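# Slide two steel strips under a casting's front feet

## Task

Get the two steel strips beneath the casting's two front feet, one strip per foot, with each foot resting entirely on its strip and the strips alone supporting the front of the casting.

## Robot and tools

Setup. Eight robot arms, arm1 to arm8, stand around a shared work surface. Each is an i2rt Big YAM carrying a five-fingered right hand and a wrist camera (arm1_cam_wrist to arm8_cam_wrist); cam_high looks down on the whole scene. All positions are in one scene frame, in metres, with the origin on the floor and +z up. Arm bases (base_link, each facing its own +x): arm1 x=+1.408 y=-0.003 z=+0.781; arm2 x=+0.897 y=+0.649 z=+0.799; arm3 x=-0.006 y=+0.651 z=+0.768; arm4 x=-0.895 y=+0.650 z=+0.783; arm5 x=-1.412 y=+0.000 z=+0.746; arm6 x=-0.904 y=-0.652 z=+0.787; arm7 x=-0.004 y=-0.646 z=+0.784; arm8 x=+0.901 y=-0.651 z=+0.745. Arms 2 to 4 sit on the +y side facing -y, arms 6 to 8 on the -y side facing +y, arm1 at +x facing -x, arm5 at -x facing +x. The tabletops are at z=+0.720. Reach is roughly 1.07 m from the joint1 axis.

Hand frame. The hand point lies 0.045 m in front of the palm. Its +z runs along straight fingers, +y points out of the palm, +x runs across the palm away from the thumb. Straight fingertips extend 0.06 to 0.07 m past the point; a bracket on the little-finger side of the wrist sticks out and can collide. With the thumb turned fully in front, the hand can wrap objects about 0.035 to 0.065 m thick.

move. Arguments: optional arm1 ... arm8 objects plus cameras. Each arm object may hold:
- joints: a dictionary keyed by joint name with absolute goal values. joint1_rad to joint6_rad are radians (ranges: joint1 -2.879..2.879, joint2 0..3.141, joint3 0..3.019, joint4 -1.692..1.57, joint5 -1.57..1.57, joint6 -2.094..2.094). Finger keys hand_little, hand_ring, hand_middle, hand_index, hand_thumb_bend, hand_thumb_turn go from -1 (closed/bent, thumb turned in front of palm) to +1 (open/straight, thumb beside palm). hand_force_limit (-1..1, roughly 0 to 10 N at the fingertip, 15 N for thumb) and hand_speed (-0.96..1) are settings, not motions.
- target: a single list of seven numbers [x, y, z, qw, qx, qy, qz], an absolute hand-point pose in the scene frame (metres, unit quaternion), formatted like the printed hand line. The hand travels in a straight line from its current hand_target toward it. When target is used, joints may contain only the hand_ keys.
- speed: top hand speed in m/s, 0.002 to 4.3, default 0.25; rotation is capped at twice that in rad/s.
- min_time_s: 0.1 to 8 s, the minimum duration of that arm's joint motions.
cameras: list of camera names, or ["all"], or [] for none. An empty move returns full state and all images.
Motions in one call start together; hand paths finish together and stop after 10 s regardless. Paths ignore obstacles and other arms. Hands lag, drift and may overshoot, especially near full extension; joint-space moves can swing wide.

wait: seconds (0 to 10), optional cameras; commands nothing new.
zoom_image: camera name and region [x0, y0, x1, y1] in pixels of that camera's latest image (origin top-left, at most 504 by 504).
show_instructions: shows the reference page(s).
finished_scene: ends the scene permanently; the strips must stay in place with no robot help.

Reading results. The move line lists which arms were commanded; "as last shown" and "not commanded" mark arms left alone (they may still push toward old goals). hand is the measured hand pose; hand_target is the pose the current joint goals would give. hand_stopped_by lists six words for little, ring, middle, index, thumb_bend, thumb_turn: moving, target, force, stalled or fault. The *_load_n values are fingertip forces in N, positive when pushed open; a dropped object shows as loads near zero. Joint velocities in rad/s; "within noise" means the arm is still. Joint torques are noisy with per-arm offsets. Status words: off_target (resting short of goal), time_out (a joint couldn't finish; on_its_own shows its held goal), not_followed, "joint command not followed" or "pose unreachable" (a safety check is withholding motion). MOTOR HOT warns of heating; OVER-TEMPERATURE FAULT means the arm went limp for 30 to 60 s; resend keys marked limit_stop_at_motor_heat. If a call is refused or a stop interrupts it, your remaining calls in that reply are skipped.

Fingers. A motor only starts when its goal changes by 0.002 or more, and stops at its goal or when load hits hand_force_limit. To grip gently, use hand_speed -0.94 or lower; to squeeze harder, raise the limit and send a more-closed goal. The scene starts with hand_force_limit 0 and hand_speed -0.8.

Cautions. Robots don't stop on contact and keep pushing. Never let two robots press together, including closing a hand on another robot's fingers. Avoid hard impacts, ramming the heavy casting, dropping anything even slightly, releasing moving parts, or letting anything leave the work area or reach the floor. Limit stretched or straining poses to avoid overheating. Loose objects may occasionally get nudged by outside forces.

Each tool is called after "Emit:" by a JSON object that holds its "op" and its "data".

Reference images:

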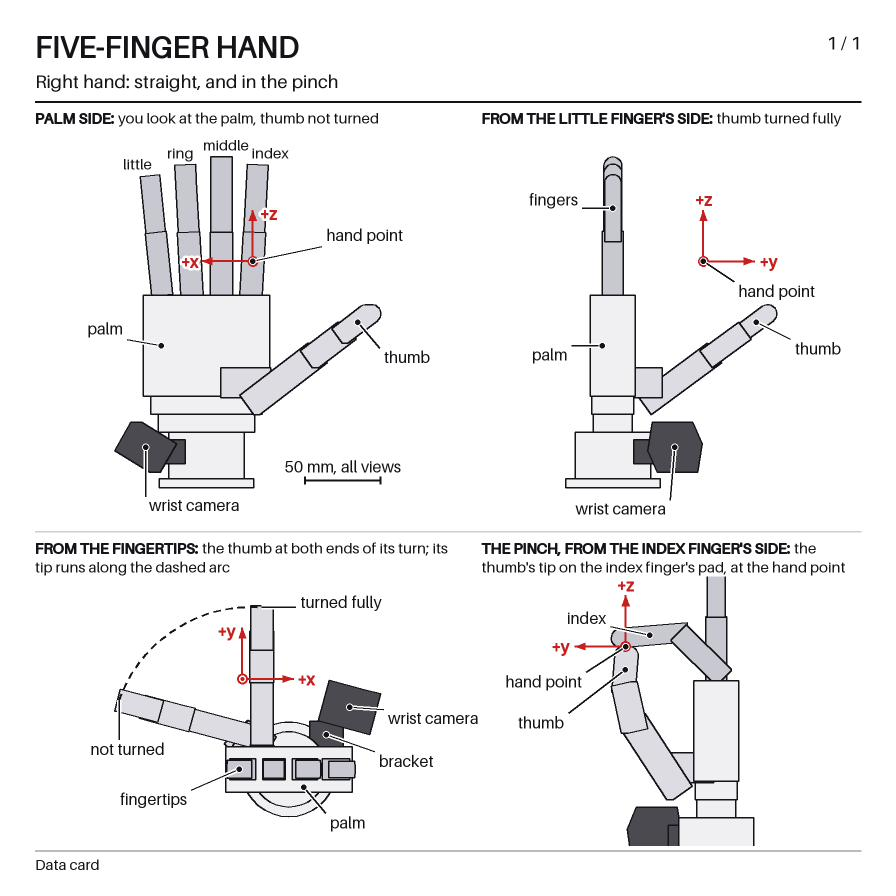

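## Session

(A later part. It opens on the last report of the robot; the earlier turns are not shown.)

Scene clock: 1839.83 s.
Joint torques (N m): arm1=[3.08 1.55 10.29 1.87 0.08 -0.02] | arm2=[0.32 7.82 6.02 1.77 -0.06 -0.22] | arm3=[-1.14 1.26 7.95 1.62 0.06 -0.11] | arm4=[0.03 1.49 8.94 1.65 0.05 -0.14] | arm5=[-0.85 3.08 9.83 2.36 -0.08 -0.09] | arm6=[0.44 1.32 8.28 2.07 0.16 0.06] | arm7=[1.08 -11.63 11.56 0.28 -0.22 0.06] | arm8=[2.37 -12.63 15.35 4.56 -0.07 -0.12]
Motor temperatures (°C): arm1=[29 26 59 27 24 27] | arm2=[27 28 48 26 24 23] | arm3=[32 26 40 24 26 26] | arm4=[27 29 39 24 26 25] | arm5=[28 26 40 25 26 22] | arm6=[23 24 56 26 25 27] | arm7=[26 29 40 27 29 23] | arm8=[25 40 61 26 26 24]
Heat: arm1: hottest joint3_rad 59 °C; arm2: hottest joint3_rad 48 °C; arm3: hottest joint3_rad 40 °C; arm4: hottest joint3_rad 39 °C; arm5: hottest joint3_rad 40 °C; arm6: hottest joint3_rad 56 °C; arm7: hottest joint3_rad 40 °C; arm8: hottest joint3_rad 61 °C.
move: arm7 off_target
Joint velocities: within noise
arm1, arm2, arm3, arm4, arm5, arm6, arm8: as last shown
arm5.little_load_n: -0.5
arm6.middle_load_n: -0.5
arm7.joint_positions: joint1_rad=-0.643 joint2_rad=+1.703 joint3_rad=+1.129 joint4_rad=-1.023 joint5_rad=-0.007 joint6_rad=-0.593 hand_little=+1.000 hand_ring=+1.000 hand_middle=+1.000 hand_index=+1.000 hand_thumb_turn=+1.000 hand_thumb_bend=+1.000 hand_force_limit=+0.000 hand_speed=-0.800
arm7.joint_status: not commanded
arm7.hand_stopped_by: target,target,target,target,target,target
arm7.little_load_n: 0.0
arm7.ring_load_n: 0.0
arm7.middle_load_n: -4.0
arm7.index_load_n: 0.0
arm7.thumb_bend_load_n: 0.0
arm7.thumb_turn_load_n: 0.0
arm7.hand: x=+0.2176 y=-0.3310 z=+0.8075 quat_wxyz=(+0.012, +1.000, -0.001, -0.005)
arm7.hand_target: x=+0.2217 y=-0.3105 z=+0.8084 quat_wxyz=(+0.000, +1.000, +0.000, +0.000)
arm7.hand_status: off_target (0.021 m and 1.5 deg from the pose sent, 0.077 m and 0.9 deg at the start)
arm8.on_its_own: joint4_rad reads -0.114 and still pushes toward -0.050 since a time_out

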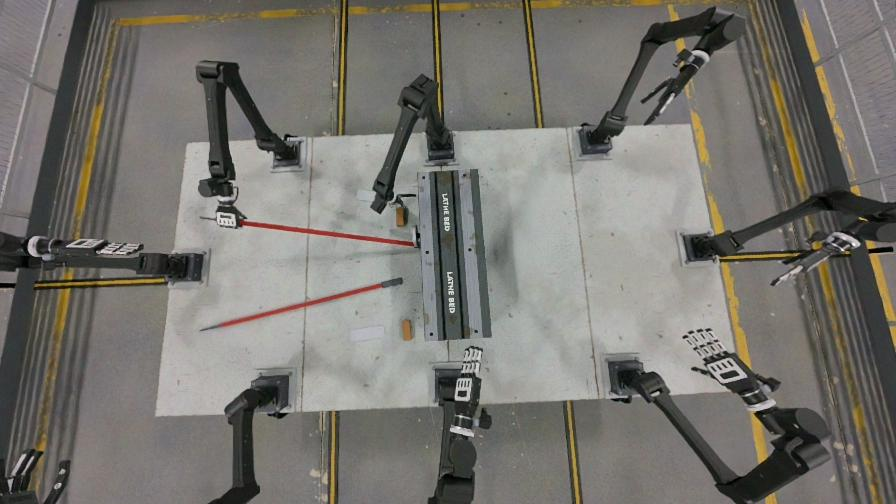

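Emit:
{"op": "move", "data": {"arm7": {"target": [0.222, -0.24, 0.808, 0, 1, 0, 0], "speed": 0.1}, "cameras": ["cam_high"]}}

Emit:
{"op": "zoom_image", "data": {"camera": "cam_high", "region": [370, 180, 440, 250]}}

Scene clock: 1844.33 s.
Joint torques (N m): arm1=[2.9 1.55 10.28 1.88 0.08 -0.02] | arm2=[0.32 7.88 6.04 1.77 -0.06 -0.21] | arm3=[-0.97 1.73 7.98 1.35 0.02 -0.1] | arm4=[-0.21 1.61 8.94 1.63 0.04 -0.14] | arm5=[-1.14 3.43 9.69 2.33 -0.08 -0.06] | arm6=[0.5 1.44 8.29 2.06 0.16 0.06] | arm7=[1.03 -13.57 12.07 0.31 -0.21 0.05] | arm8=[2.37 -12.69 15.36 4.55 -0.07 -0.12]
Motor temperatures (°C): arm1=[29 26 59 27 24 27] | arm2=[27 28 47 26 24 23] | arm3=[32 26 40 24 26 26] | arm4=[27 29 39 24 26 25] | arm5=[28 26 40 25 26 22] | arm6=[23 24 56 26 25 27] | arm7=[26 29 40 27 29 23] | arm8=[25 40 61 26 26 24]
Heat: arm1: hottest joint3_rad 59 °C; arm2: hottest joint3_rad 47 °C; arm3: hottest joint3_rad 40 °C; arm4: hottest joint3_rad 39 °C; arm5: hottest joint3_rad 40 °C; arm6: hottest joint3_rad 56 °C; arm7: hottest joint3_rad 40 °C; arm8: hottest joint3_rad 61 °C.
move: arm7 off_target
Joint velocities: within noise
arm1, arm8: as last shown
arm2.joint_positions: joint1_rad=+0.650 joint2_rad=+0.649 joint3_rad=+1.979 joint4_rad=-1.491 joint5_rad=+0.003 joint6_rad=-0.991 hand_little=+1.000 hand_ring=+1.000 hand_middle=+0.600 hand_index=+0.600 hand_thumb_turn=-1.000 hand_thumb_bend=+0.300 hand_force_limit=+0.600 hand_speed=+0.300
arm2.joint_status: not commanded
arm2.hand_stopped_by: target,target,target,target,target,target
arm2.little_load_n: 0.0
arm2.ring_load_n: 0.0
arm2.middle_load_n: 0.0
arm2.index_load_n: 0.0
arm2.thumb_bend_load_n: 0.0
arm2.thumb_turn_load_n: 0.0
arm2.hand: x=+0.9272 y=+0.5424 z=+1.4823 quat_wxyz=(+0.098, +0.559, -0.513, +0.644)
arm2.hand_target: x=+0.9234 y=+0.5470 z=+1.4875 quat_wxyz=(+0.100, +0.559, -0.508, +0.648)
arm2.hand_status: not commanded
arm3.joint_positions: joint1_rad=-0.143 joint2_rad=+0.630 joint3_rad=+1.453 joint4_rad=-1.273 joint5_rad=+0.068 joint6_rad=-1.049 hand_little=+1.000 hand_ring=+1.000 hand_middle=+1.000 hand_index=+1.000 hand_thumb_turn=+1.000 hand_thumb_bend=+1.000 hand_force_limit=+0.000 hand_speed=-0.800
arm3.joint_status: not commanded
arm3.hand_stopped_by: target,target,target,target,target,target
arm3.little_load_n: 0.0
arm3.ring_load_n: 0.0
arm3.middle_load_n: 0.0
arm3.index_load_n: 0.0
arm3.thumb_bend_load_n: 0.0
arm3.thumb_turn_load_n: 0.0
arm3.hand: x=-0.1053 y=+0.4353 z=+1.2896 quat_wxyz=(+0.325, +0.336, -0.778, +0.421)
arm3.hand_target: x=-0.1051 y=+0.4368 z=+1.2986 quat_wxyz=(+0.330, +0.333, -0.773, +0.428)
arm3.hand_status: not commanded
arm4.joint_positions: joint1_rad=+0.343 joint2_rad=+0.602 joint3_rad=+1.329 joint4_rad=-1.163 joint5_rad=-0.020 joint6_rad=-1.080 hand_little=+1.000 hand_ring=+1.000 hand_middle=+1.000 hand_index=+1.000 hand_thumb_turn=+1.000 hand_thumb_bend=+1.000 hand_force_limit=+0.000 hand_speed=-0.800
arm4.joint_status: not commanded
arm4.hand_stopped_by: target,target,target,target,target,target
arm4.little_load_n: 0.0
arm4.ring_load_n: 0.0
arm4.middle_load_n: 0.0
arm4.index_load_n: 0.0
arm4.thumb_bend_load_n: 0.0
arm4.thumb_turn_load_n: 0.0
arm4.hand: x=-0.8393 y=+0.4005 z=+1.2738 quat_wxyz=(+0.182, +0.559, -0.631, +0.506)
arm4.hand_target: x=-0.8397 y=+0.4016 z=+1.2840 quat_wxyz=(+0.185, +0.555, -0.626, +0.515)
arm4.hand_status: not commanded
arm5.joint_positions: joint1_rad=+0.438 joint2_rad=+0.625 joint3_rad=+1.349 joint4_rad=-1.251 joint5_rad=-0.254 joint6_rad=-0.999 hand_little=+1.000 hand_ring=+1.000 hand_middle=+1.000 hand_index=+1.000 hand_thumb_turn=+1.000 hand_thumb_bend=+1.000 hand_force_limit=+0.000 hand_speed=-0.800
arm5.joint_status: not commanded
arm5.hand_stopped_by: target,target,target,target,target,target
arm5.little_load_n: 0.0
arm5.ring_load_n: 0.0
arm5.middle_load_n: 0.0
arm5.index_load_n: 0.0
arm5.thumb_bend_load_n: 0.0
arm5.thumb_turn_load_n: 0.0
arm5.hand: x=-1.2023 y=+0.1277 z=+1.2197 quat_wxyz=(-0.345, +0.862, +0.025, +0.372)
arm5.hand_target: x=-1.2027 y=+0.1275 z=+1.2290 quat_wxyz=(-0.349, +0.856, +0.027, +0.380)
arm5.hand_status: not commanded
arm6.joint_positions: joint1_rad=-0.375 joint2_rad=+0.618 joint3_rad=+1.405 joint4_rad=-1.167 joint5_rad=+0.287 joint6_rad=-1.422 hand_little=+1.000 hand_ring=+1.000 hand_middle=+1.000 hand_index=+1.000 hand_thumb_turn=+1.000 hand_thumb_bend=+1.000 hand_force_limit=+0.000 hand_speed=-0.800
arm6.joint_status: not commanded
arm6.hand_stopped_by: target,target,target,target,target,target
arm6.little_load_n: 0.0
arm6.ring_load_n: 0.0
arm6.middle_load_n: 0.0
arm6.index_load_n: 0.0
arm6.thumb_bend_load_n: 0.0
arm6.thumb_turn_load_n: 0.0
arm6.hand: x=-0.7223 y=-0.4619 z=+1.3335 quat_wxyz=(-0.258, +0.745, +0.355, +0.501)
arm6.hand_target: x=-0.7230 y=-0.4639 z=+1.3457 quat_wxyz=(-0.267, +0.739, +0.350, +0.510)
arm6.hand_status: not commanded
arm7.joint_positions: joint1_rad=-0.571 joint2_rad=+1.834 joint3_rad=+1.325 joint4_rad=-1.086 joint5_rad=-0.007 joint6_rad=-0.521 hand_little=+1.000 hand_ring=+1.000 hand_middle=+1.000 hand_index=+1.000 hand_thumb_turn=+1.000 hand_thumb_bend=+1.000 hand_force_limit=+0.000 hand_speed=-0.800
arm7.joint_status: not commanded
arm7.hand_stopped_by: target,target,target,target,target,target
arm7.little_load_n: 0.0
arm7.ring_load_n: 0.0
arm7.middle_load_n: -4.0
arm7.index_load_n: 0.0
arm7.thumb_bend_load_n: 0.0
arm7.thumb_turn_load_n: 0.0
arm7.hand: x=+0.2200 y=-0.2614 z=+0.8098 quat_wxyz=(+0.011, +1.000, -0.001, -0.004)
arm7.hand_target: x=+0.2214 y=-0.2406 z=+0.8082 quat_wxyz=(+0.000, +1.000, +0.000, +0.000)
arm7.hand_status: off_target (0.022 m and 1.4 deg from the pose sent, 0.091 m and 1.5 deg at the start)
arm8.middle_load_n: 6.0
arm8.thumb_turn_load_n: -0.5
arm8.on_its_own: joint4_rad reads -0.114 and still pushes toward -0.050 since a time_out

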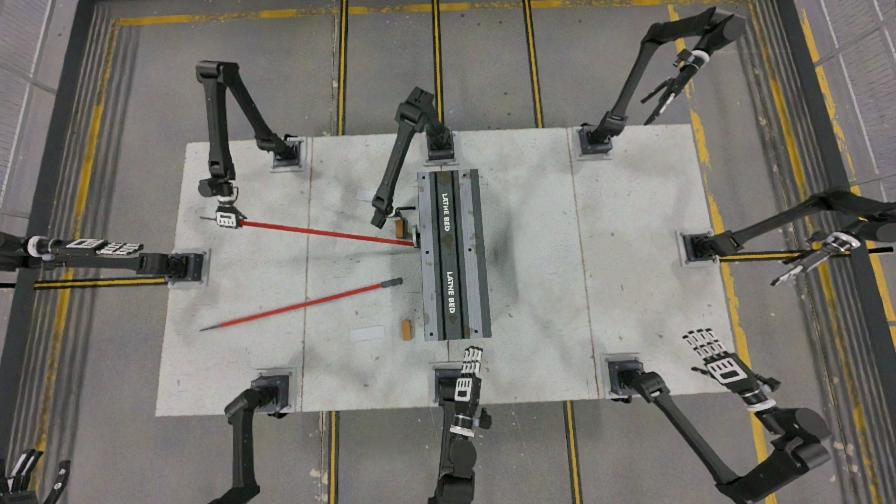

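Scaled by 7.200.

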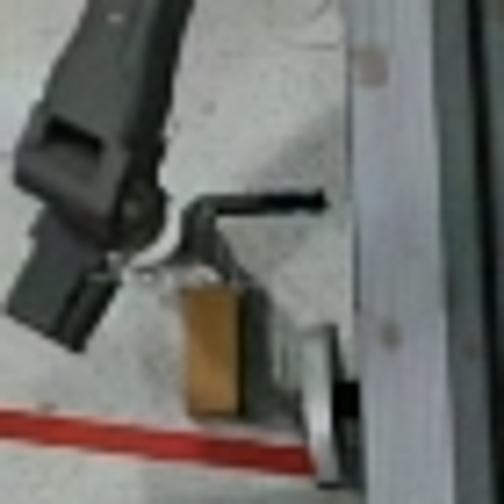

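Emit:
{"op": "move", "data": {"arm7": {"target": [0.222, -0.205, 0.808, 0, 1, 0, 0], "speed": 0.1}, "cameras": ["cam_high", "arm8_cam_wrist"]}}

Emit:
{"op": "zoom_image", "data": {"camera": "cam_high", "region": [350, 170, 460, 260]}}

Scene clock: 1862.57 s.
Joint torques (N m): arm1=[3.02 1.55 10.26 1.92 0.09 -0.02] | arm2=[0.32 7.88 6.02 1.77 -0.06 -0.21] | arm3=[-2.2 1.03 7.84 1.37 0.09 -0.1] | arm4=[0.03 1.61 8.88 1.66 0.05 -0.14] | arm5=[-0.79 2.78 9.77 2.37 -0.06 -0.07] | arm6=[0.5 1.38 8.27 2.07 0.15 0.05] | arm7=[0.97 -14.45 12.25 0.35 -0.22 0.07] | arm8=[2.37 -12.63 15.36 4.57 -0.07 -0.12]
Motor temperatures (°C): arm1=[29 26 59 27 24 27] | arm2=[27 28 47 26 24 23] | arm3=[32 26 40 24 26 26] | arm4=[27 29 39 24 26 25] | arm5=[28 26 40 25 26 22] | arm6=[23 24 56 26 25 27] | arm7=[26 30 40 27 29 23] | arm8=[25 39 62 26 26 24]
Heat: arm1: hottest joint3_rad 59 °C; arm2: hottest joint3_rad 47 °C; arm3: hottest joint3_rad 40 °C; arm4: hottest joint3_rad 39 °C; arm5: hottest joint3_rad 40 °C; arm6: hottest joint3_rad 56 °C; arm7: hottest joint3_rad 40 °C; arm8: hottest joint3_rad 62 °C.
move: arm7 off_target
Joint velocities: within noise
arm1, arm2, arm3, arm4, arm5, arm6, arm8: as last shown
arm5.middle_load_n: -0.5
arm7.joint_positions: joint1_rad=-0.541 joint2_rad=+1.903 joint3_rad=+1.435 joint4_rad=-1.124 joint5_rad=-0.007 joint6_rad=-0.491 hand_little=+1.000 hand_ring=+1.000 hand_middle=+1.000 hand_index=+1.000 hand_thumb_turn=+1.000 hand_thumb_bend=+1.000 hand_force_limit=+0.000 hand_speed=-0.800
arm7.joint_status: not commanded
arm7.hand_stopped_by: target,target,target,target,target,target
arm7.little_load_n: 0.0
arm7.ring_load_n: 0.0
arm7.middle_load_n: -4.5
arm7.index_load_n: 0.0
arm7.thumb_bend_load_n: 0.0
arm7.thumb_turn_load_n: 0.0
arm7.hand: x=+0.2215 y=-0.2263 z=+0.8113 quat_wxyz=(+0.011, +1.000, -0.001, -0.003)
arm7.hand_target: x=+0.2216 y=-0.2056 z=+0.8084 quat_wxyz=(+0.000, +1.000, +0.000, +0.000)
arm7.hand_status: off_target (0.022 m and 1.3 deg from the pose sent, 0.056 m and 1.4 deg at the start)
arm8.middle_load_n: 5.5
arm8.thumb_turn_load_n: 0.0
arm8.on_its_own: joint4_rad reads -0.114 and still pushes toward -0.050 since a time_out
pictures: arm8_cam_wrist, cam_high

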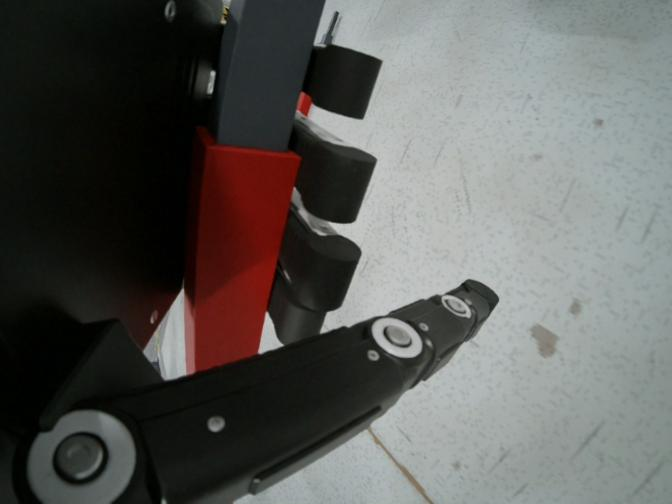

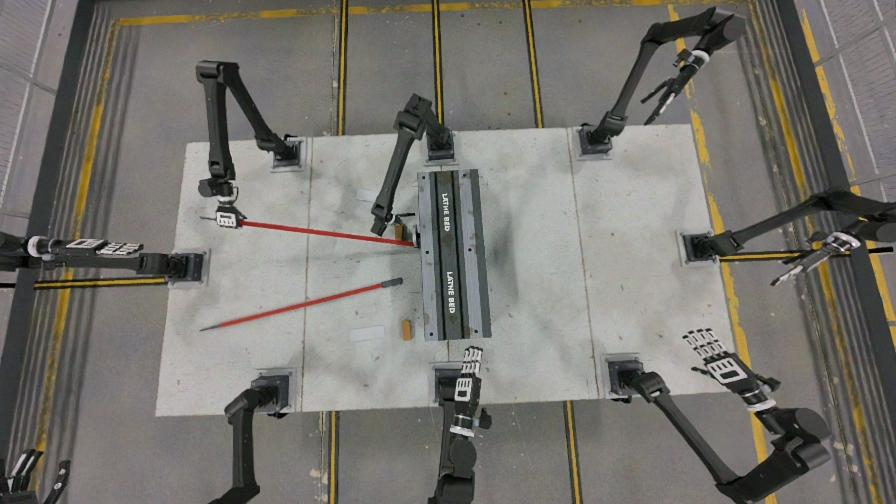

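Scaled by 4.582.

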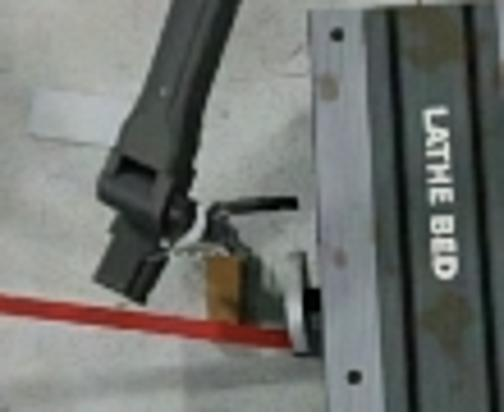

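Emit:
{"op": "move", "data": {"arm7": {"target": [0.222, -0.178, 0.808, 0, 1, 0, 0], "speed": 0.1}, "cameras": ["cam_high"]}}

Emit:
{"op": "zoom_image", "data": {"camera": "cam_high", "region": [350, 170, 460, 260]}}

Scene clock: 1866.77 s.
Joint torques (N m): arm1=[2.96 1.55 10.25 1.85 0.08 -0.03] | arm2=[0.32 7.88 6.02 1.77 -0.06 -0.21] | arm3=[-1.44 1.55 8.28 1.47 0.06 -0.11] | arm4=[0.15 1.49 8.91 1.69 0.04 -0.15] | arm5=[-0.85 3.02 9.7 2.37 -0.04 -0.08] | arm6=[0.44 1.44 8.25 2.07 0.16 0.06] | arm7=[1.03 -15.33 12.4 0.36 -0.18 0.04] | arm8=[2.37 -12.63 15.35 4.56 -0.07 -0.12]
Motor temperatures (°C): arm1=[29 26 59 27 24 27] | arm2=[27 28 47 26 24 23] | arm3=[32 26 40 24 26 26] | arm4=[27 29 39 24 26 25] | arm5=[28 26 40 25 26 22] | arm6=[23 24 56 26 25 27] | arm7=[26 30 41 27 29 23] | arm8=[25 39 62 26 26 24]
Heat: arm1: hottest joint3_rad 59 °C; arm2: hottest joint3_rad 47 °C; arm3: hottest joint3_rad 40 °C; arm4: hottest joint3_rad 39 °C; arm5: hottest joint3_rad 40 °C; arm6: hottest joint3_rad 56 °C; arm7: hottest joint3_rad 41 °C; arm8: hottest joint3_rad 62 °C.
move: arm7 off_target
Joint velocities: within noise
arm1, arm2, arm3, arm4, arm5, arm6: as last shown
arm5.middle_load_n: 0.0
arm7.joint_positions: joint1_rad=-0.521 joint2_rad=+1.958 joint3_rad=+1.526 joint4_rad=-1.160 joint5_rad=-0.007 joint6_rad=-0.469 hand_little=+1.000 hand_ring=+1.000 hand_middle=+1.000 hand_index=+1.000 hand_thumb_turn=+1.000 hand_thumb_bend=+1.000 hand_force_limit=+0.000 hand_speed=-0.800
arm7.joint_status: not commanded
arm7.hand_stopped_by: target,target,target,target,target,target
arm7.little_load_n: 0.0
arm7.ring_load_n: 0.0
arm7.middle_load_n: -4.5
arm7.index_load_n: 0.0
arm7.thumb_bend_load_n: 0.0
arm7.thumb_turn_load_n: 0.0
arm7.hand: x=+0.2227 y=-0.1996 z=+0.8122 quat_wxyz=(+0.011, +1.000, -0.002, -0.003)
arm7.hand_target: x=+0.2215 y=-0.1787 z=+0.8083 quat_wxyz=(+0.000, +1.000, +0.000, +0.000)
arm7.hand_status: off_target (0.022 m and 1.3 deg from the pose sent, 0.048 m and 1.3 deg at the start)
arm8.joint_positions: joint1_rad=-0.185 joint2_rad=+1.135 joint3_rad=+0.785 joint4_rad=-0.114 joint5_rad=+0.068 joint6_rad=-0.219 hand_little=-1.000 hand_ring=-0.998 hand_middle=-0.989 hand_index=-0.949 hand_thumb_turn=-1.000 hand_thumb_bend=+1.000 hand_force_limit=+0.200 hand_speed=-0.500
arm8.joint_status: not commanded
arm8.hand_stopped_by: target,target,force,target,target,target
arm8.little_load_n: 0.0
arm8.ring_load_n: 6.5
arm8.middle_load_n: 5.5
arm8.index_load_n: 0.0
arm8.thumb_bend_load_n: 0.0
arm8.thumb_turn_load_n: 0.0
arm8.on_its_own: joint4_rad reads -0.114 and still pushes toward -0.050 since a time_out
arm8.hand: x=+0.9653 y=-0.1600 z=+0.9344 quat_wxyz=(-0.508, +0.852, +0.019, +0.128)
arm8.hand_target: x=+0.9517 y=-0.1430 z=+1.0490 quat_wxyz=(-0.612, +0.779, +0.023, +0.134)
arm8.hand_status: not commanded

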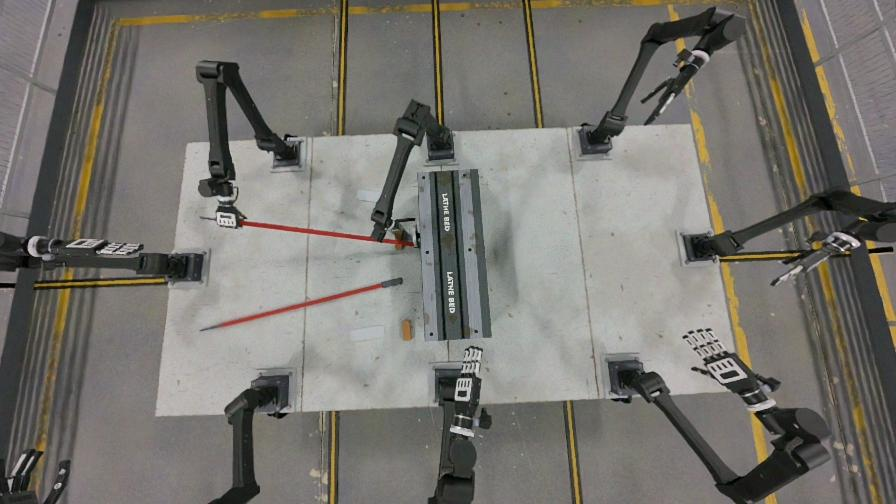

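Scaled by 4.582.

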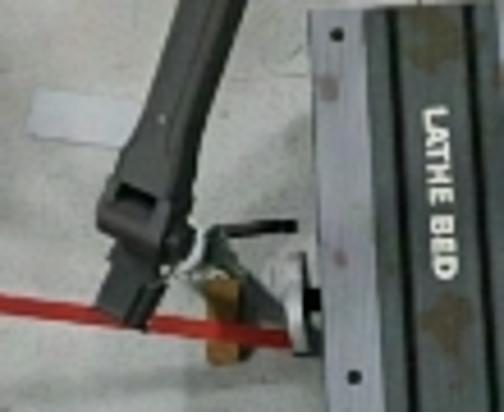

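Emit:
{"op": "move", "data": {"arm7": {"target": [0.222, -0.29, 0.82, 0, 1, 0, 0], "speed": 0.2}}}

Emit:
{"op": "move", "data": {"arm7": {"target": [0.30, -0.33, 0.95, 0, 1, 0, 0], "speed": 0.3}, "cameras": ["cam_high", "arm7_cam_wrist"]}}

Emit:
{"op": "zoom_image", "data": {"camera": "cam_high", "region": [350, 170, 460, 260]}}

Scene clock: 1875.03 s.
Joint torques (N m): arm1=[2.9 1.61 10.29 1.85 0.08 -0.03] | arm2=[0.32 7.88 6.02 1.77 -0.05 -0.21] | arm3=[-1.2 0.73 7.91 1.55 0.08 -0.07] | arm4=[-0.21 1.73 8.91 1.62 0.04 -0.14] | arm5=[-0.38 2.96 9.66 2.35 -0.04 -0.06] | arm6=[0.44 1.26 8.27 2.07 0.15 0.07] | arm7=[-0.32 -15.74 7.94 0.28 -0.02 -0.15] | arm8=[2.43 -12.45 15.36 4.55 -0.07 -0.13]
Motor temperatures (°C): arm1=[29 26 59 27 24 27] | arm2=[27 28 47 26 24 23] | arm3=[31 26 40 24 26 26] | arm4=[27 29 39 24 26 25] | arm5=[28 26 40 25 26 22] | arm6=[23 24 56 26 25 27] | arm7=[26 30 42 27 28 23] | arm8=[25 39 62 26 26 24]
Heat: arm1: hottest joint3_rad 59 °C; arm2: hottest joint3_rad 47 °C; arm3: hottest joint3_rad 40 °C; arm4: hottest joint3_rad 39 °C; arm5: hottest joint3_rad 40 °C; arm6: hottest joint3_rad 56 °C; arm7: hottest joint3_rad 42 °C; arm8: hottest joint3_rad 62 °C.
move: arm7 done
Joint velocities: within noise
arm1, arm2, arm3, arm4, arm5, arm6, arm8: as last shown
arm3.ring_load_n: -0.5
arm7.joint_positions: joint1_rad=-0.603 joint2_rad=+1.766 joint3_rad=+1.242 joint4_rad=-1.069 joint5_rad=-0.011 joint6_rad=-0.546 hand_little=+1.000 hand_ring=+1.000 hand_middle=+1.000 hand_index=+1.000 hand_thumb_turn=+1.000 hand_thumb_bend=+1.000 hand_force_limit=+0.000 hand_speed=-0.800
arm7.joint_status: not commanded
arm7.hand_stopped_by: target,target,target,target,target,target
arm7.little_load_n: 0.0
arm7.ring_load_n: 0.0
arm7.middle_load_n: 0.0
arm7.index_load_n: 0.0
arm7.thumb_bend_load_n: 0.0
arm7.thumb_turn_load_n: 0.0
arm7.hand: x=+0.2190 y=-0.2917 z=+0.8153 quat_wxyz=(+0.009, +1.000, -0.004, -0.005)
arm7.hand_target: x=+0.2220 y=-0.2899 z=+0.8201 quat_wxyz=(+0.000, +1.000, +0.000, +0.000)
arm7.hand_status: done (0.006 m and 1.3 deg from the pose sent, 0.091 m and 1.3 deg at the start)
arm8.on_its_own: joint4_rad reads -0.114 and still pushes toward -0.050 since a time_out
pictures: none

Scene clock: 1876.43 s.
Joint torques (N m): arm1=[3.02 1.49 10.24 1.88 0.09 -0.03] | arm2=[0.26 7.82 6.01 1.77 -0.06 -0.21] | arm3=[-0.85 1.32 8.09 1.18 0.08 -0.08] | arm4=[-0.03 1.67 8.88 1.68 0.05 -0.14] | arm5=[-1.08 3.08 9.83 2.32 -0.06 -0.08] | arm6=[0.44 1.38 8.27 2.06 0.16 0.06] | arm7=[-0.21 -13.92 12.72 -0.29 -0.08 -0.13] | arm8=[2.32 -12.69 15.38 4.56 -0.06 -0.13]
Motor temperatures (°C): arm1=[29 26 59 27 24 27] | arm2=[27 28 47 26 24 23] | arm3=[31 26 40 24 26 26] | arm4=[27 29 39 24 26 25] | arm5=[28 26 40 25 26 22] | arm6=[23 24 56 26 25 27] | arm7=[26 30 42 27 28 23] | arm8=[25 39 62 26 26 24]
Heat: arm1: hottest joint3_rad 59 °C; arm2: hottest joint3_rad 47 °C; arm3: hottest joint3_rad 40 °C; arm4: hottest joint3_rad 39 °C; arm5: hottest joint3_rad 40 °C; arm6: hottest joint3_rad 56 °C; arm7: hottest joint3_rad 42 °C; arm8: hottest joint3_rad 62 °C.
move: arm7 off_target
Joint velocities: within noise
arm1, arm2, arm3, arm4, arm5, arm6, arm8: as last shown
arm1.little_load_n: -0.5
arm3.ring_load_n: 0.0
arm7.joint_positions: joint1_rad=-0.781 joint2_rad=+1.667 joint3_rad=+1.460 joint4_rad=-1.389 joint5_rad=-0.010 joint6_rad=-0.723 hand_little=+1.000 hand_ring=+1.000 hand_middle=+1.000 hand_index=+1.000 hand_thumb_turn=+1.000 hand_thumb_bend=+1.000 hand_force_limit=+0.000 hand_speed=-0.800
arm7.joint_status: not commanded
arm7.hand_stopped_by: target,target,target,target,target,target
arm7.little_load_n: 0.0
arm7.ring_load_n: 0.0
arm7.middle_load_n: 0.0
arm7.index_load_n: 0.0
arm7.thumb_bend_load_n: -0.5
arm7.thumb_turn_load_n: 0.0
arm7.hand: x=+0.2914 y=-0.3384 z=+0.9410 quat_wxyz=(+0.009, +1.000, -0.005, -0.007)
arm7.hand_target: x=+0.2997 y=-0.3303 z=+0.9499 quat_wxyz=(+0.000, +1.000, +0.000, +0.000)
arm7.hand_status: off_target (0.015 m and 1.4 deg from the pose sent, 0.162 m and 1.4 deg at the start)
arm8.thumb_turn_load_n: 0.5
arm8.on_its_own: joint4_rad reads -0.114 and still pushes toward -0.050 since a time_out
pictures: arm7_cam_wrist, cam_high

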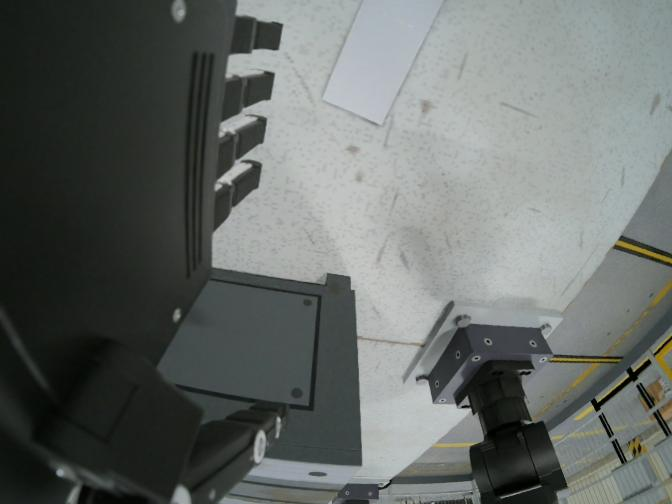

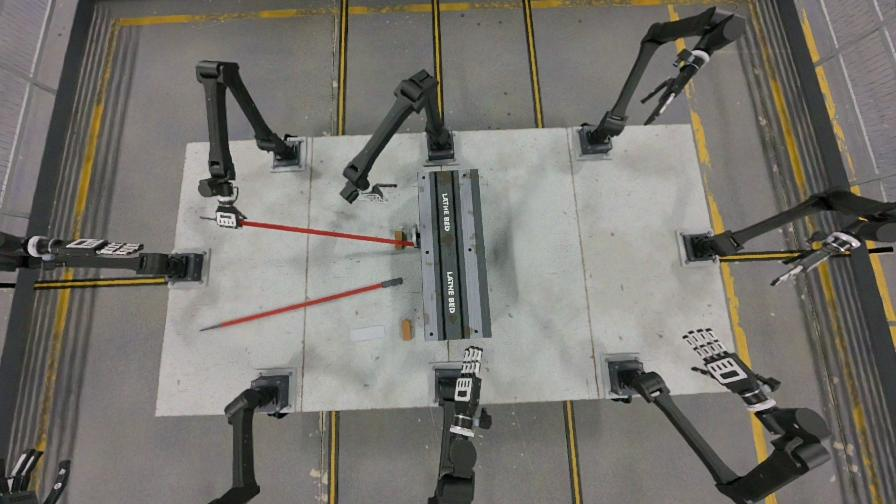

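Scaled by 4.582.

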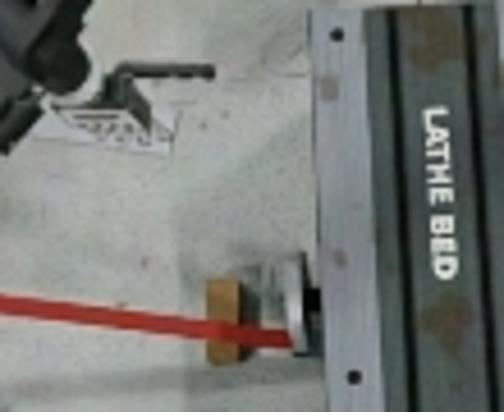

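Emit:
{"op": "zoom_image", "data": {"camera": "arm7_cam_wrist", "region": [300, 0, 480, 140]}}

Emit:
{"op": "zoom_image", "data": {"camera": "arm7_cam_wrist", "region": [180, 250, 400, 504]}}

Scaled by 2.800 from the camera's image (finer frame: 960x720).

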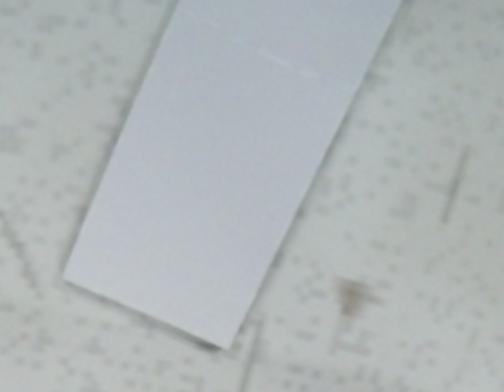

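Scaled by 1.984 from the camera's image (finer frame: 960x720).

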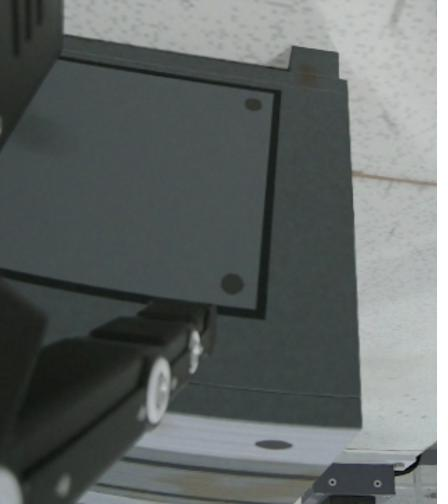

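Emit:
{"op": "move", "data": {"arm8": {"joints": {"joint2_rad": 1.063, "joint3_rad": 0.827, "joint4_rad": 0.02, "joint6_rad": -0.185}, "min_time_s": 1.5}, "cameras": ["cam_high", "arm7_cam_wrist", "arm8_cam_wrist"]}}

Emit:
{"op": "zoom_image", "data": {"camera": "cam_high", "region": [350, 170, 460, 260]}}

Scene clock: 1908.63 s.
Joint torques (N m): arm1=[3.02 1.55 10.25 1.92 0.09 -0.02] | arm2=[0.32 7.82 6.01 1.76 -0.06 -0.21] | arm3=[-1.26 1.03 7.87 1.31 0.07 -0.12] | arm4=[-0.09 1.61 8.92 1.69 0.04 -0.14] | arm5=[-0.91 3.08 9.83 2.32 -0.05 -0.08] | arm6=[0.44 1.38 8.28 2.09 0.16 0.06] | arm7=[-0.32 -13.86 12.64 -0.31 -0.06 -0.14] | arm8=[2.37 -9.82 15.28 6.58 -0.15 -0.06]
Motor temperatures (°C): arm1=[29 26 59 27 24 27] | arm2=[27 28 47 26 24 23] | arm3=[31 26 40 24 26 26] | arm4=[27 29 39 24 26 24] | arm5=[28 26 40 25 25 22] | arm6=[23 24 56 26 25 27] | arm7=[26 32 41 27 28 23] | arm8=[25 39 62 26 25 24]
Heat: arm1: hottest joint3_rad 59 °C; arm2: hottest joint3_rad 47 °C; arm3: hottest joint3_rad 40 °C; arm4: hottest joint3_rad 39 °C; arm5: hottest joint3_rad 40 °C; arm6: hottest joint3_rad 56 °C; arm7: hottest joint3_rad 41 °C; arm8: hottest joint3_rad 62 °C.
move: arm8 time_out
Joint velocities: within noise
arm1.joint_positions: joint1_rad=-0.013 joint2_rad=+0.648 joint3_rad=+1.310 joint4_rad=-1.216 joint5_rad=-0.003 joint6_rad=-1.009 hand_little=+1.000 hand_ring=+1.000 hand_middle=+1.000 hand_index=+1.000 hand_thumb_turn=+1.000 hand_thumb_bend=+1.000 hand_force_limit=+1.000 hand_speed=+0.400
arm1.joint_status: not commanded
arm1.hand_stopped_by: target,target,target,target,target,target
arm1.little_load_n: 0.0
arm1.ring_load_n: 0.0
arm1.middle_load_n: 0.0
arm1.index_load_n: 0.0
arm1.thumb_bend_load_n: 0.0
arm1.thumb_turn_load_n: 0.0
arm1.hand: x=+1.1534 y=+0.0315 z=+1.2416 quat_wxyz=(-0.474, +0.247, +0.835, -0.128)
arm1.hand_target: x=+1.1520 y=+0.0280 z=+1.2642 quat_wxyz=(-0.496, +0.242, +0.823, -0.138)
arm1.hand_status: not commanded
arm2, arm3, arm4, arm5, arm6, arm7: as last shown
arm2.thumb_turn_load_n: 0.5
arm3.ring_load_n: -0.5
arm4.ring_load_n: -0.5
arm5.thumb_bend_load_n: 0.5
arm7.thumb_bend_load_n: 0.0
arm7.hand: x=+0.2915 y=-0.3384 z=+0.9410 quat_wxyz=(+0.009, +1.000, -0.005, -0.007)
arm8.joint_positions: joint1_rad=-0.185 joint2_rad=+1.140 joint3_rad=+0.752 joint4_rad=-0.089 joint5_rad=+0.070 joint6_rad=-0.194 hand_little=-1.000 hand_ring=-0.998 hand_middle=-0.989 hand_index=-0.949 hand_thumb_turn=-1.000 hand_thumb_bend=+1.000 hand_force_limit=+0.200 hand_speed=-0.500
arm8.joint_status: joint4_rad time_out (moved +0.024 of +0.134); the others done
arm8.hand_stopped_by: target,target,force,target,target,target
arm8.little_load_n: 0.0
arm8.ring_load_n: 6.5
arm8.middle_load_n: 5.5
arm8.index_load_n: 0.5
arm8.thumb_bend_load_n: 0.0
arm8.thumb_turn_load_n: 0.0
arm8.on_its_own: joint4_rad reads -0.089 and still pushes toward +0.020 since a time_out
arm8.hand: x=+0.9635 y=-0.1655 z=+0.9188 quat_wxyz=(-0.503, +0.855, +0.007, +0.122)
arm8.hand_target: x=+0.9510 y=-0.1337 z=+1.0251 quat_wxyz=(-0.612, +0.781, +0.011, +0.124)
arm8.hand_status: not commanded
pictures: arm7_cam_wrist, arm8_cam_wrist, cam_high

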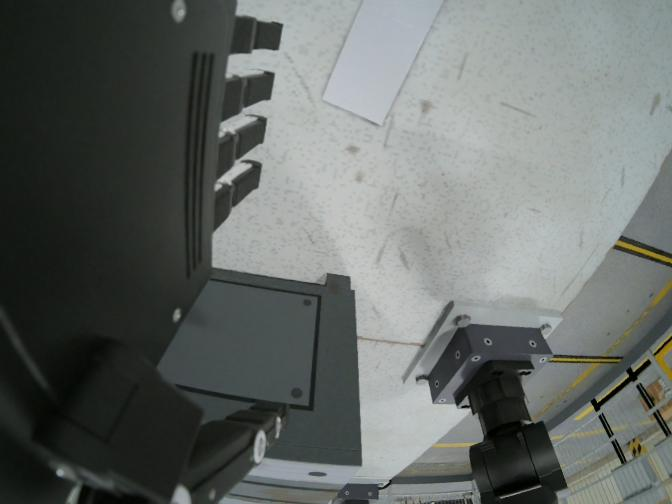

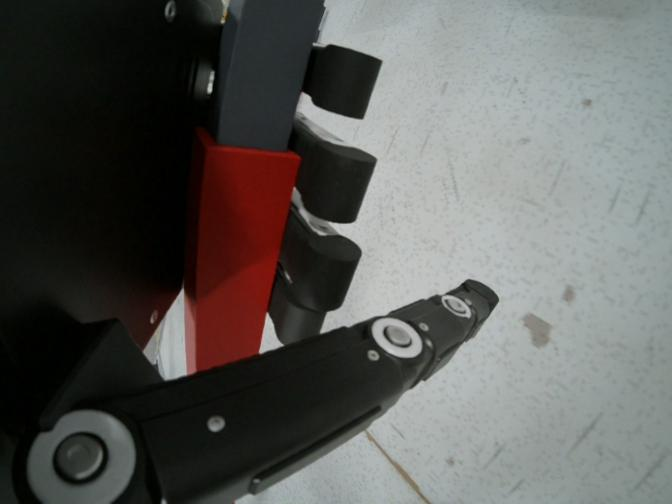

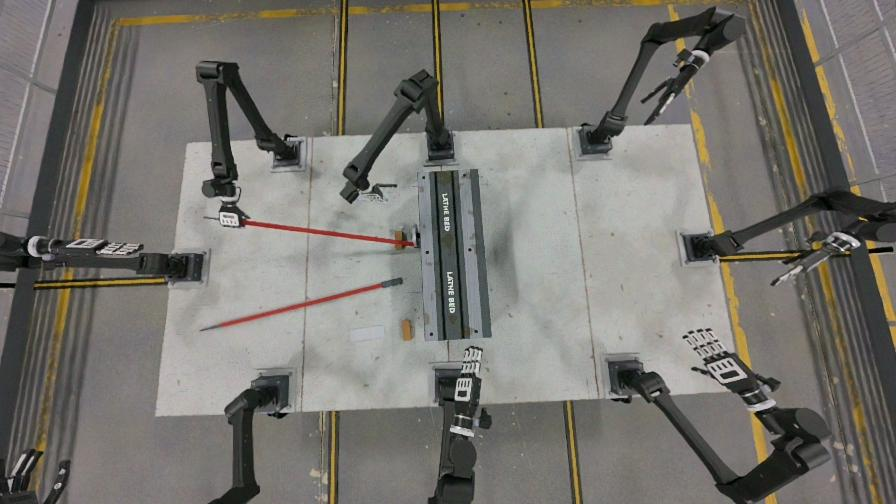

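Scaled by 4.582.

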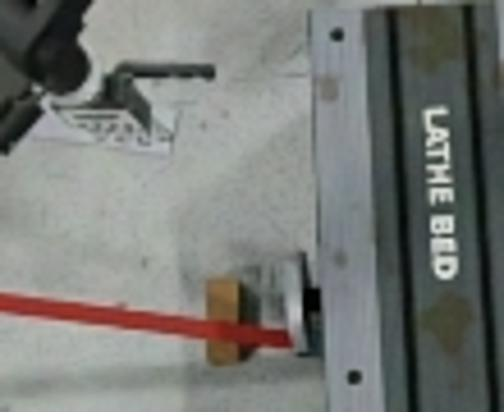

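Emit:
{"op": "move", "data": {"arm8": {"joints": {"joint2_rad": 1.13, "joint3_rad": 0.80, "joint4_rad": 0.06, "joint6_rad": -0.16}, "min_time_s": 1.5}, "cameras": ["cam_high", "arm8_cam_wrist"]}}

Scene clock: 1917.23 s.
Joint torques (N m): arm1=[2.96 1.61 10.3 1.92 0.08 -0.03] | arm2=[0.26 7.82 6.01 1.76 -0.06 -0.21] | arm3=[-1.73 1.44 8.01 1.31 0.05 -0.12] | arm4=[0.03 1.49 8.91 1.63 0.05 -0.15] | arm5=[-0.79 3.14 9.74 2.41 -0.07 -0.07] | arm6=[0.32 1.38 8.27 2.1 0.15 0.07] | arm7=[-0.38 -13.8 12.7 -0.35 -0.07 -0.15] | arm8=[2.37 -10.52 14.69 6.37 -0.17 -0.08]
Motor temperatures (°C): arm1=[29 26 59 27 24 27] | arm2=[27 28 47 26 24 23] | arm3=[31 26 40 24 26 26] | arm4=[27 29 39 24 26 24] | arm5=[28 26 40 25 25 22] | arm6=[23 24 56 26 25 27] | arm7=[26 32 41 27 28 23] | arm8=[25 38 62 27 25 24]
Heat: arm1: hottest joint3_rad 59 °C; arm2: hottest joint3_rad 47 °C; arm3: hottest joint3_rad 40 °C; arm4: hottest joint3_rad 39 °C; arm5: hottest joint3_rad 40 °C; arm6: hottest joint3_rad 56 °C; arm7: hottest joint3_rad 41 °C; arm8: hottest joint3_rad 62 °C.
move: arm8 time_out
Joint velocities: within noise
arm1, arm2, arm3, arm4, arm5, arm6, arm7: as last shown
arm3.little_load_n: 0.5
arm3.ring_load_n: 0.0
arm3.index_load_n: -0.5
arm4.thumb_turn_load_n: 0.5
arm5.thumb_bend_load_n: 0.0
arm8.joint_positions: joint1_rad=-0.185 joint2_rad=+1.209 joint3_rad=+0.728 joint4_rad=-0.045 joint5_rad=+0.070 joint6_rad=-0.167 hand_little=-1.000 hand_ring=-0.998 hand_middle=-0.989 hand_index=-0.949 hand_thumb_turn=-1.000 hand_thumb_bend=+1.000 hand_force_limit=+0.200 hand_speed=-0.500
arm8.joint_status: joint4_rad time_out (moved +0.044 of +0.149); the others done
arm8.hand_stopped_by: target,target,force,target,target,target
arm8.little_load_n: 0.0
arm8.ring_load_n: 8.0
arm8.middle_load_n: 6.5
arm8.index_load_n: 0.0
arm8.thumb_bend_load_n: 0.0
arm8.thumb_turn_load_n: 0.0
arm8.on_its_own: joint4_rad reads -0.045 and still pushes toward +0.060 since a time_out
arm8.hand: x=+0.9626 y=-0.1635 z=+0.8824 quat_wxyz=(-0.484, +0.868, -0.003, +0.112)
arm8.hand_target: x=+0.9508 y=-0.1260 z=+0.9850 quat_wxyz=(-0.592, +0.798, +0.002, +0.114)
arm8.hand_status: not commanded
pictures: arm8_cam_wrist, cam_high

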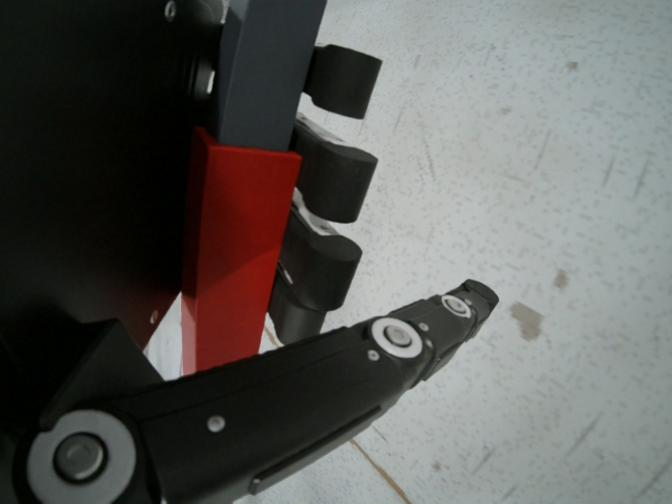

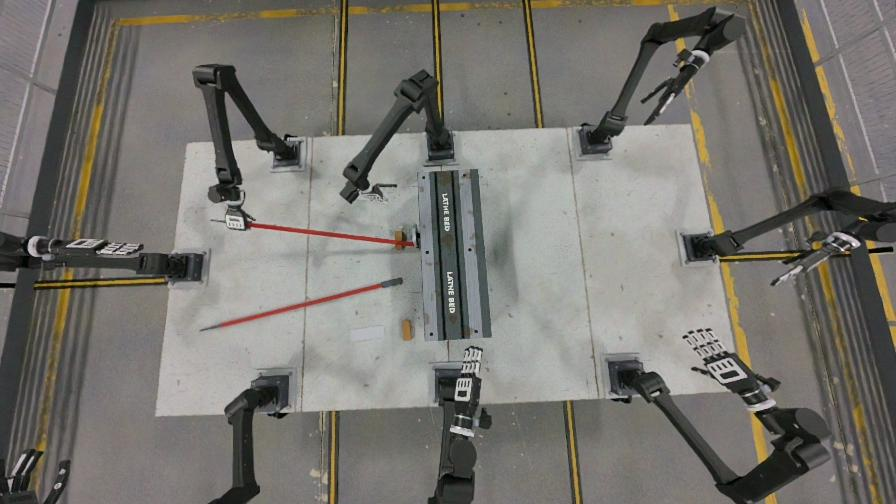

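Emit:
{"op": "move", "data": {"arm8": {"joints": {"joint2_rad": 1.20, "joint3_rad": 0.775, "joint4_rad": 0.095, "joint6_rad": -0.135}, "min_time_s": 1.5}, "cameras": ["cam_high", "arm7_cam_wrist"]}}

Emit:
{"op": "zoom_image", "data": {"camera": "cam_high", "region": [350, 170, 460, 260]}}

Scene clock: 1923.30 s.
Joint torques (N m): arm1=[3.02 1.55 10.25 1.88 0.08 -0.02] | arm2=[0.32 7.88 6.02 1.78 -0.06 -0.21] | arm3=[-1.14 2.32 7.98 1.37 0.07 -0.12] | arm4=[-0.03 1.55 8.95 1.61 0.06 -0.14] | arm5=[-0.91 3.14 9.85 2.32 -0.04 -0.07] | arm6=[0.38 1.44 8.27 2.1 0.15 0.07] | arm7=[-0.21 -13.98 12.71 -0.31 -0.06 -0.15] | arm8=[2.26 -10.87 13.89 6.09 -0.16 -0.13]
Motor temperatures (°C): arm1=[29 26 59 27 24 27] | arm2=[27 28 47 26 24 23] | arm3=[31 26 40 24 26 26] | arm4=[27 29 39 24 26 24] | arm5=[28 26 40 25 25 22] | arm6=[23 24 56 26 25 27] | arm7=[26 32 42 27 28 23] | arm8=[25 38 60 27 25 24]
Heat: arm1: hottest joint3_rad 59 °C; arm2: hottest joint3_rad 47 °C; arm3: hottest joint3_rad 40 °C; arm4: hottest joint3_rad 39 °C; arm5: hottest joint3_rad 40 °C; arm6: hottest joint3_rad 56 °C; arm7: hottest joint3_rad 42 °C; arm8: hottest joint3_rad 60 °C.
move: arm8 time_out
Joint velocities: within noise
arm1, arm2, arm3, arm4, arm5, arm6, arm7: as last shown
arm1.thumb_turn_load_n: -0.5
arm2.thumb_turn_load_n: 0.0
arm3.little_load_n: 0.0
arm3.index_load_n: 0.0
arm4.ring_load_n: 0.0
arm4.thumb_bend_load_n: 0.5
arm4.thumb_turn_load_n: 0.0
arm6.thumb_bend_load_n: -0.5
arm8.joint_positions: joint1_rad=-0.185 joint2_rad=+1.278 joint3_rad=+0.707 joint4_rad=-0.005 joint5_rad=+0.071 joint6_rad=-0.137 hand_little=-1.000 hand_ring=-0.998 hand_middle=-0.989 hand_index=-0.949 hand_thumb_turn=-1.000 hand_thumb_bend=+1.000 hand_force_limit=+0.200 hand_speed=-0.500
arm8.joint_status: joint4_rad time_out (moved +0.040 of +0.140); the others done
arm8.hand_stopped_by: target,target,force,target,target,target
arm8.little_load_n: 0.0
arm8.ring_load_n: 9.0
arm8.middle_load_n: 6.5
arm8.index_load_n: 0.0
arm8.thumb_bend_load_n: 0.0
arm8.thumb_turn_load_n: 0.0
arm8.on_its_own: joint4_rad reads -0.005 and still pushes toward +0.095 since a time_out
arm8.hand: x=+0.9611 y=-0.1639 z=+0.8472 quat_wxyz=(-0.464, +0.880, -0.016, +0.103)
arm8.hand_target: x=+0.9503 y=-0.1216 z=+0.9437 quat_wxyz=(-0.569, +0.815, -0.007, +0.104)
arm8.hand_status: not commanded
pictures: arm7_cam_wrist, cam_high

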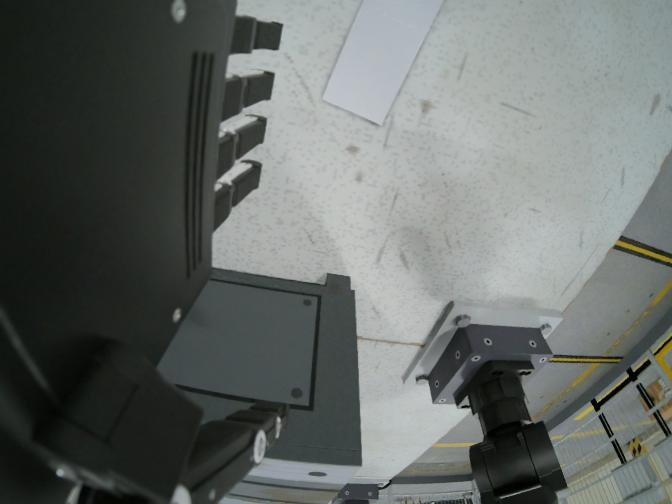

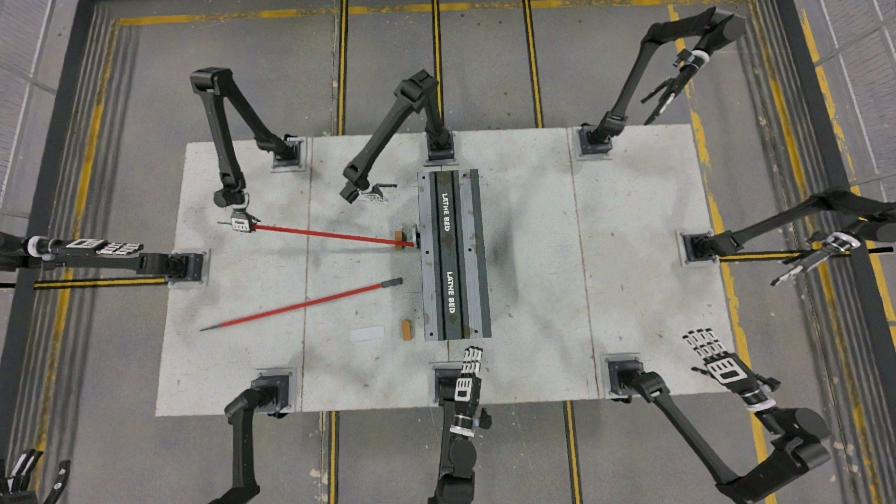

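Scaled by 4.582.

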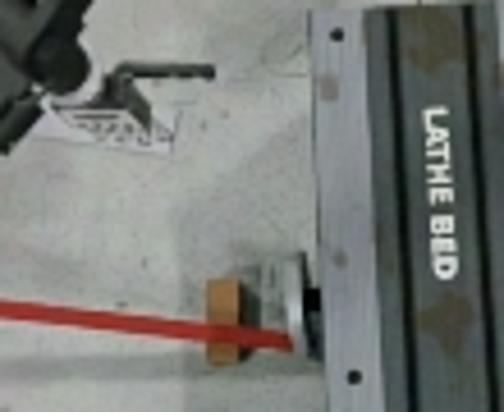

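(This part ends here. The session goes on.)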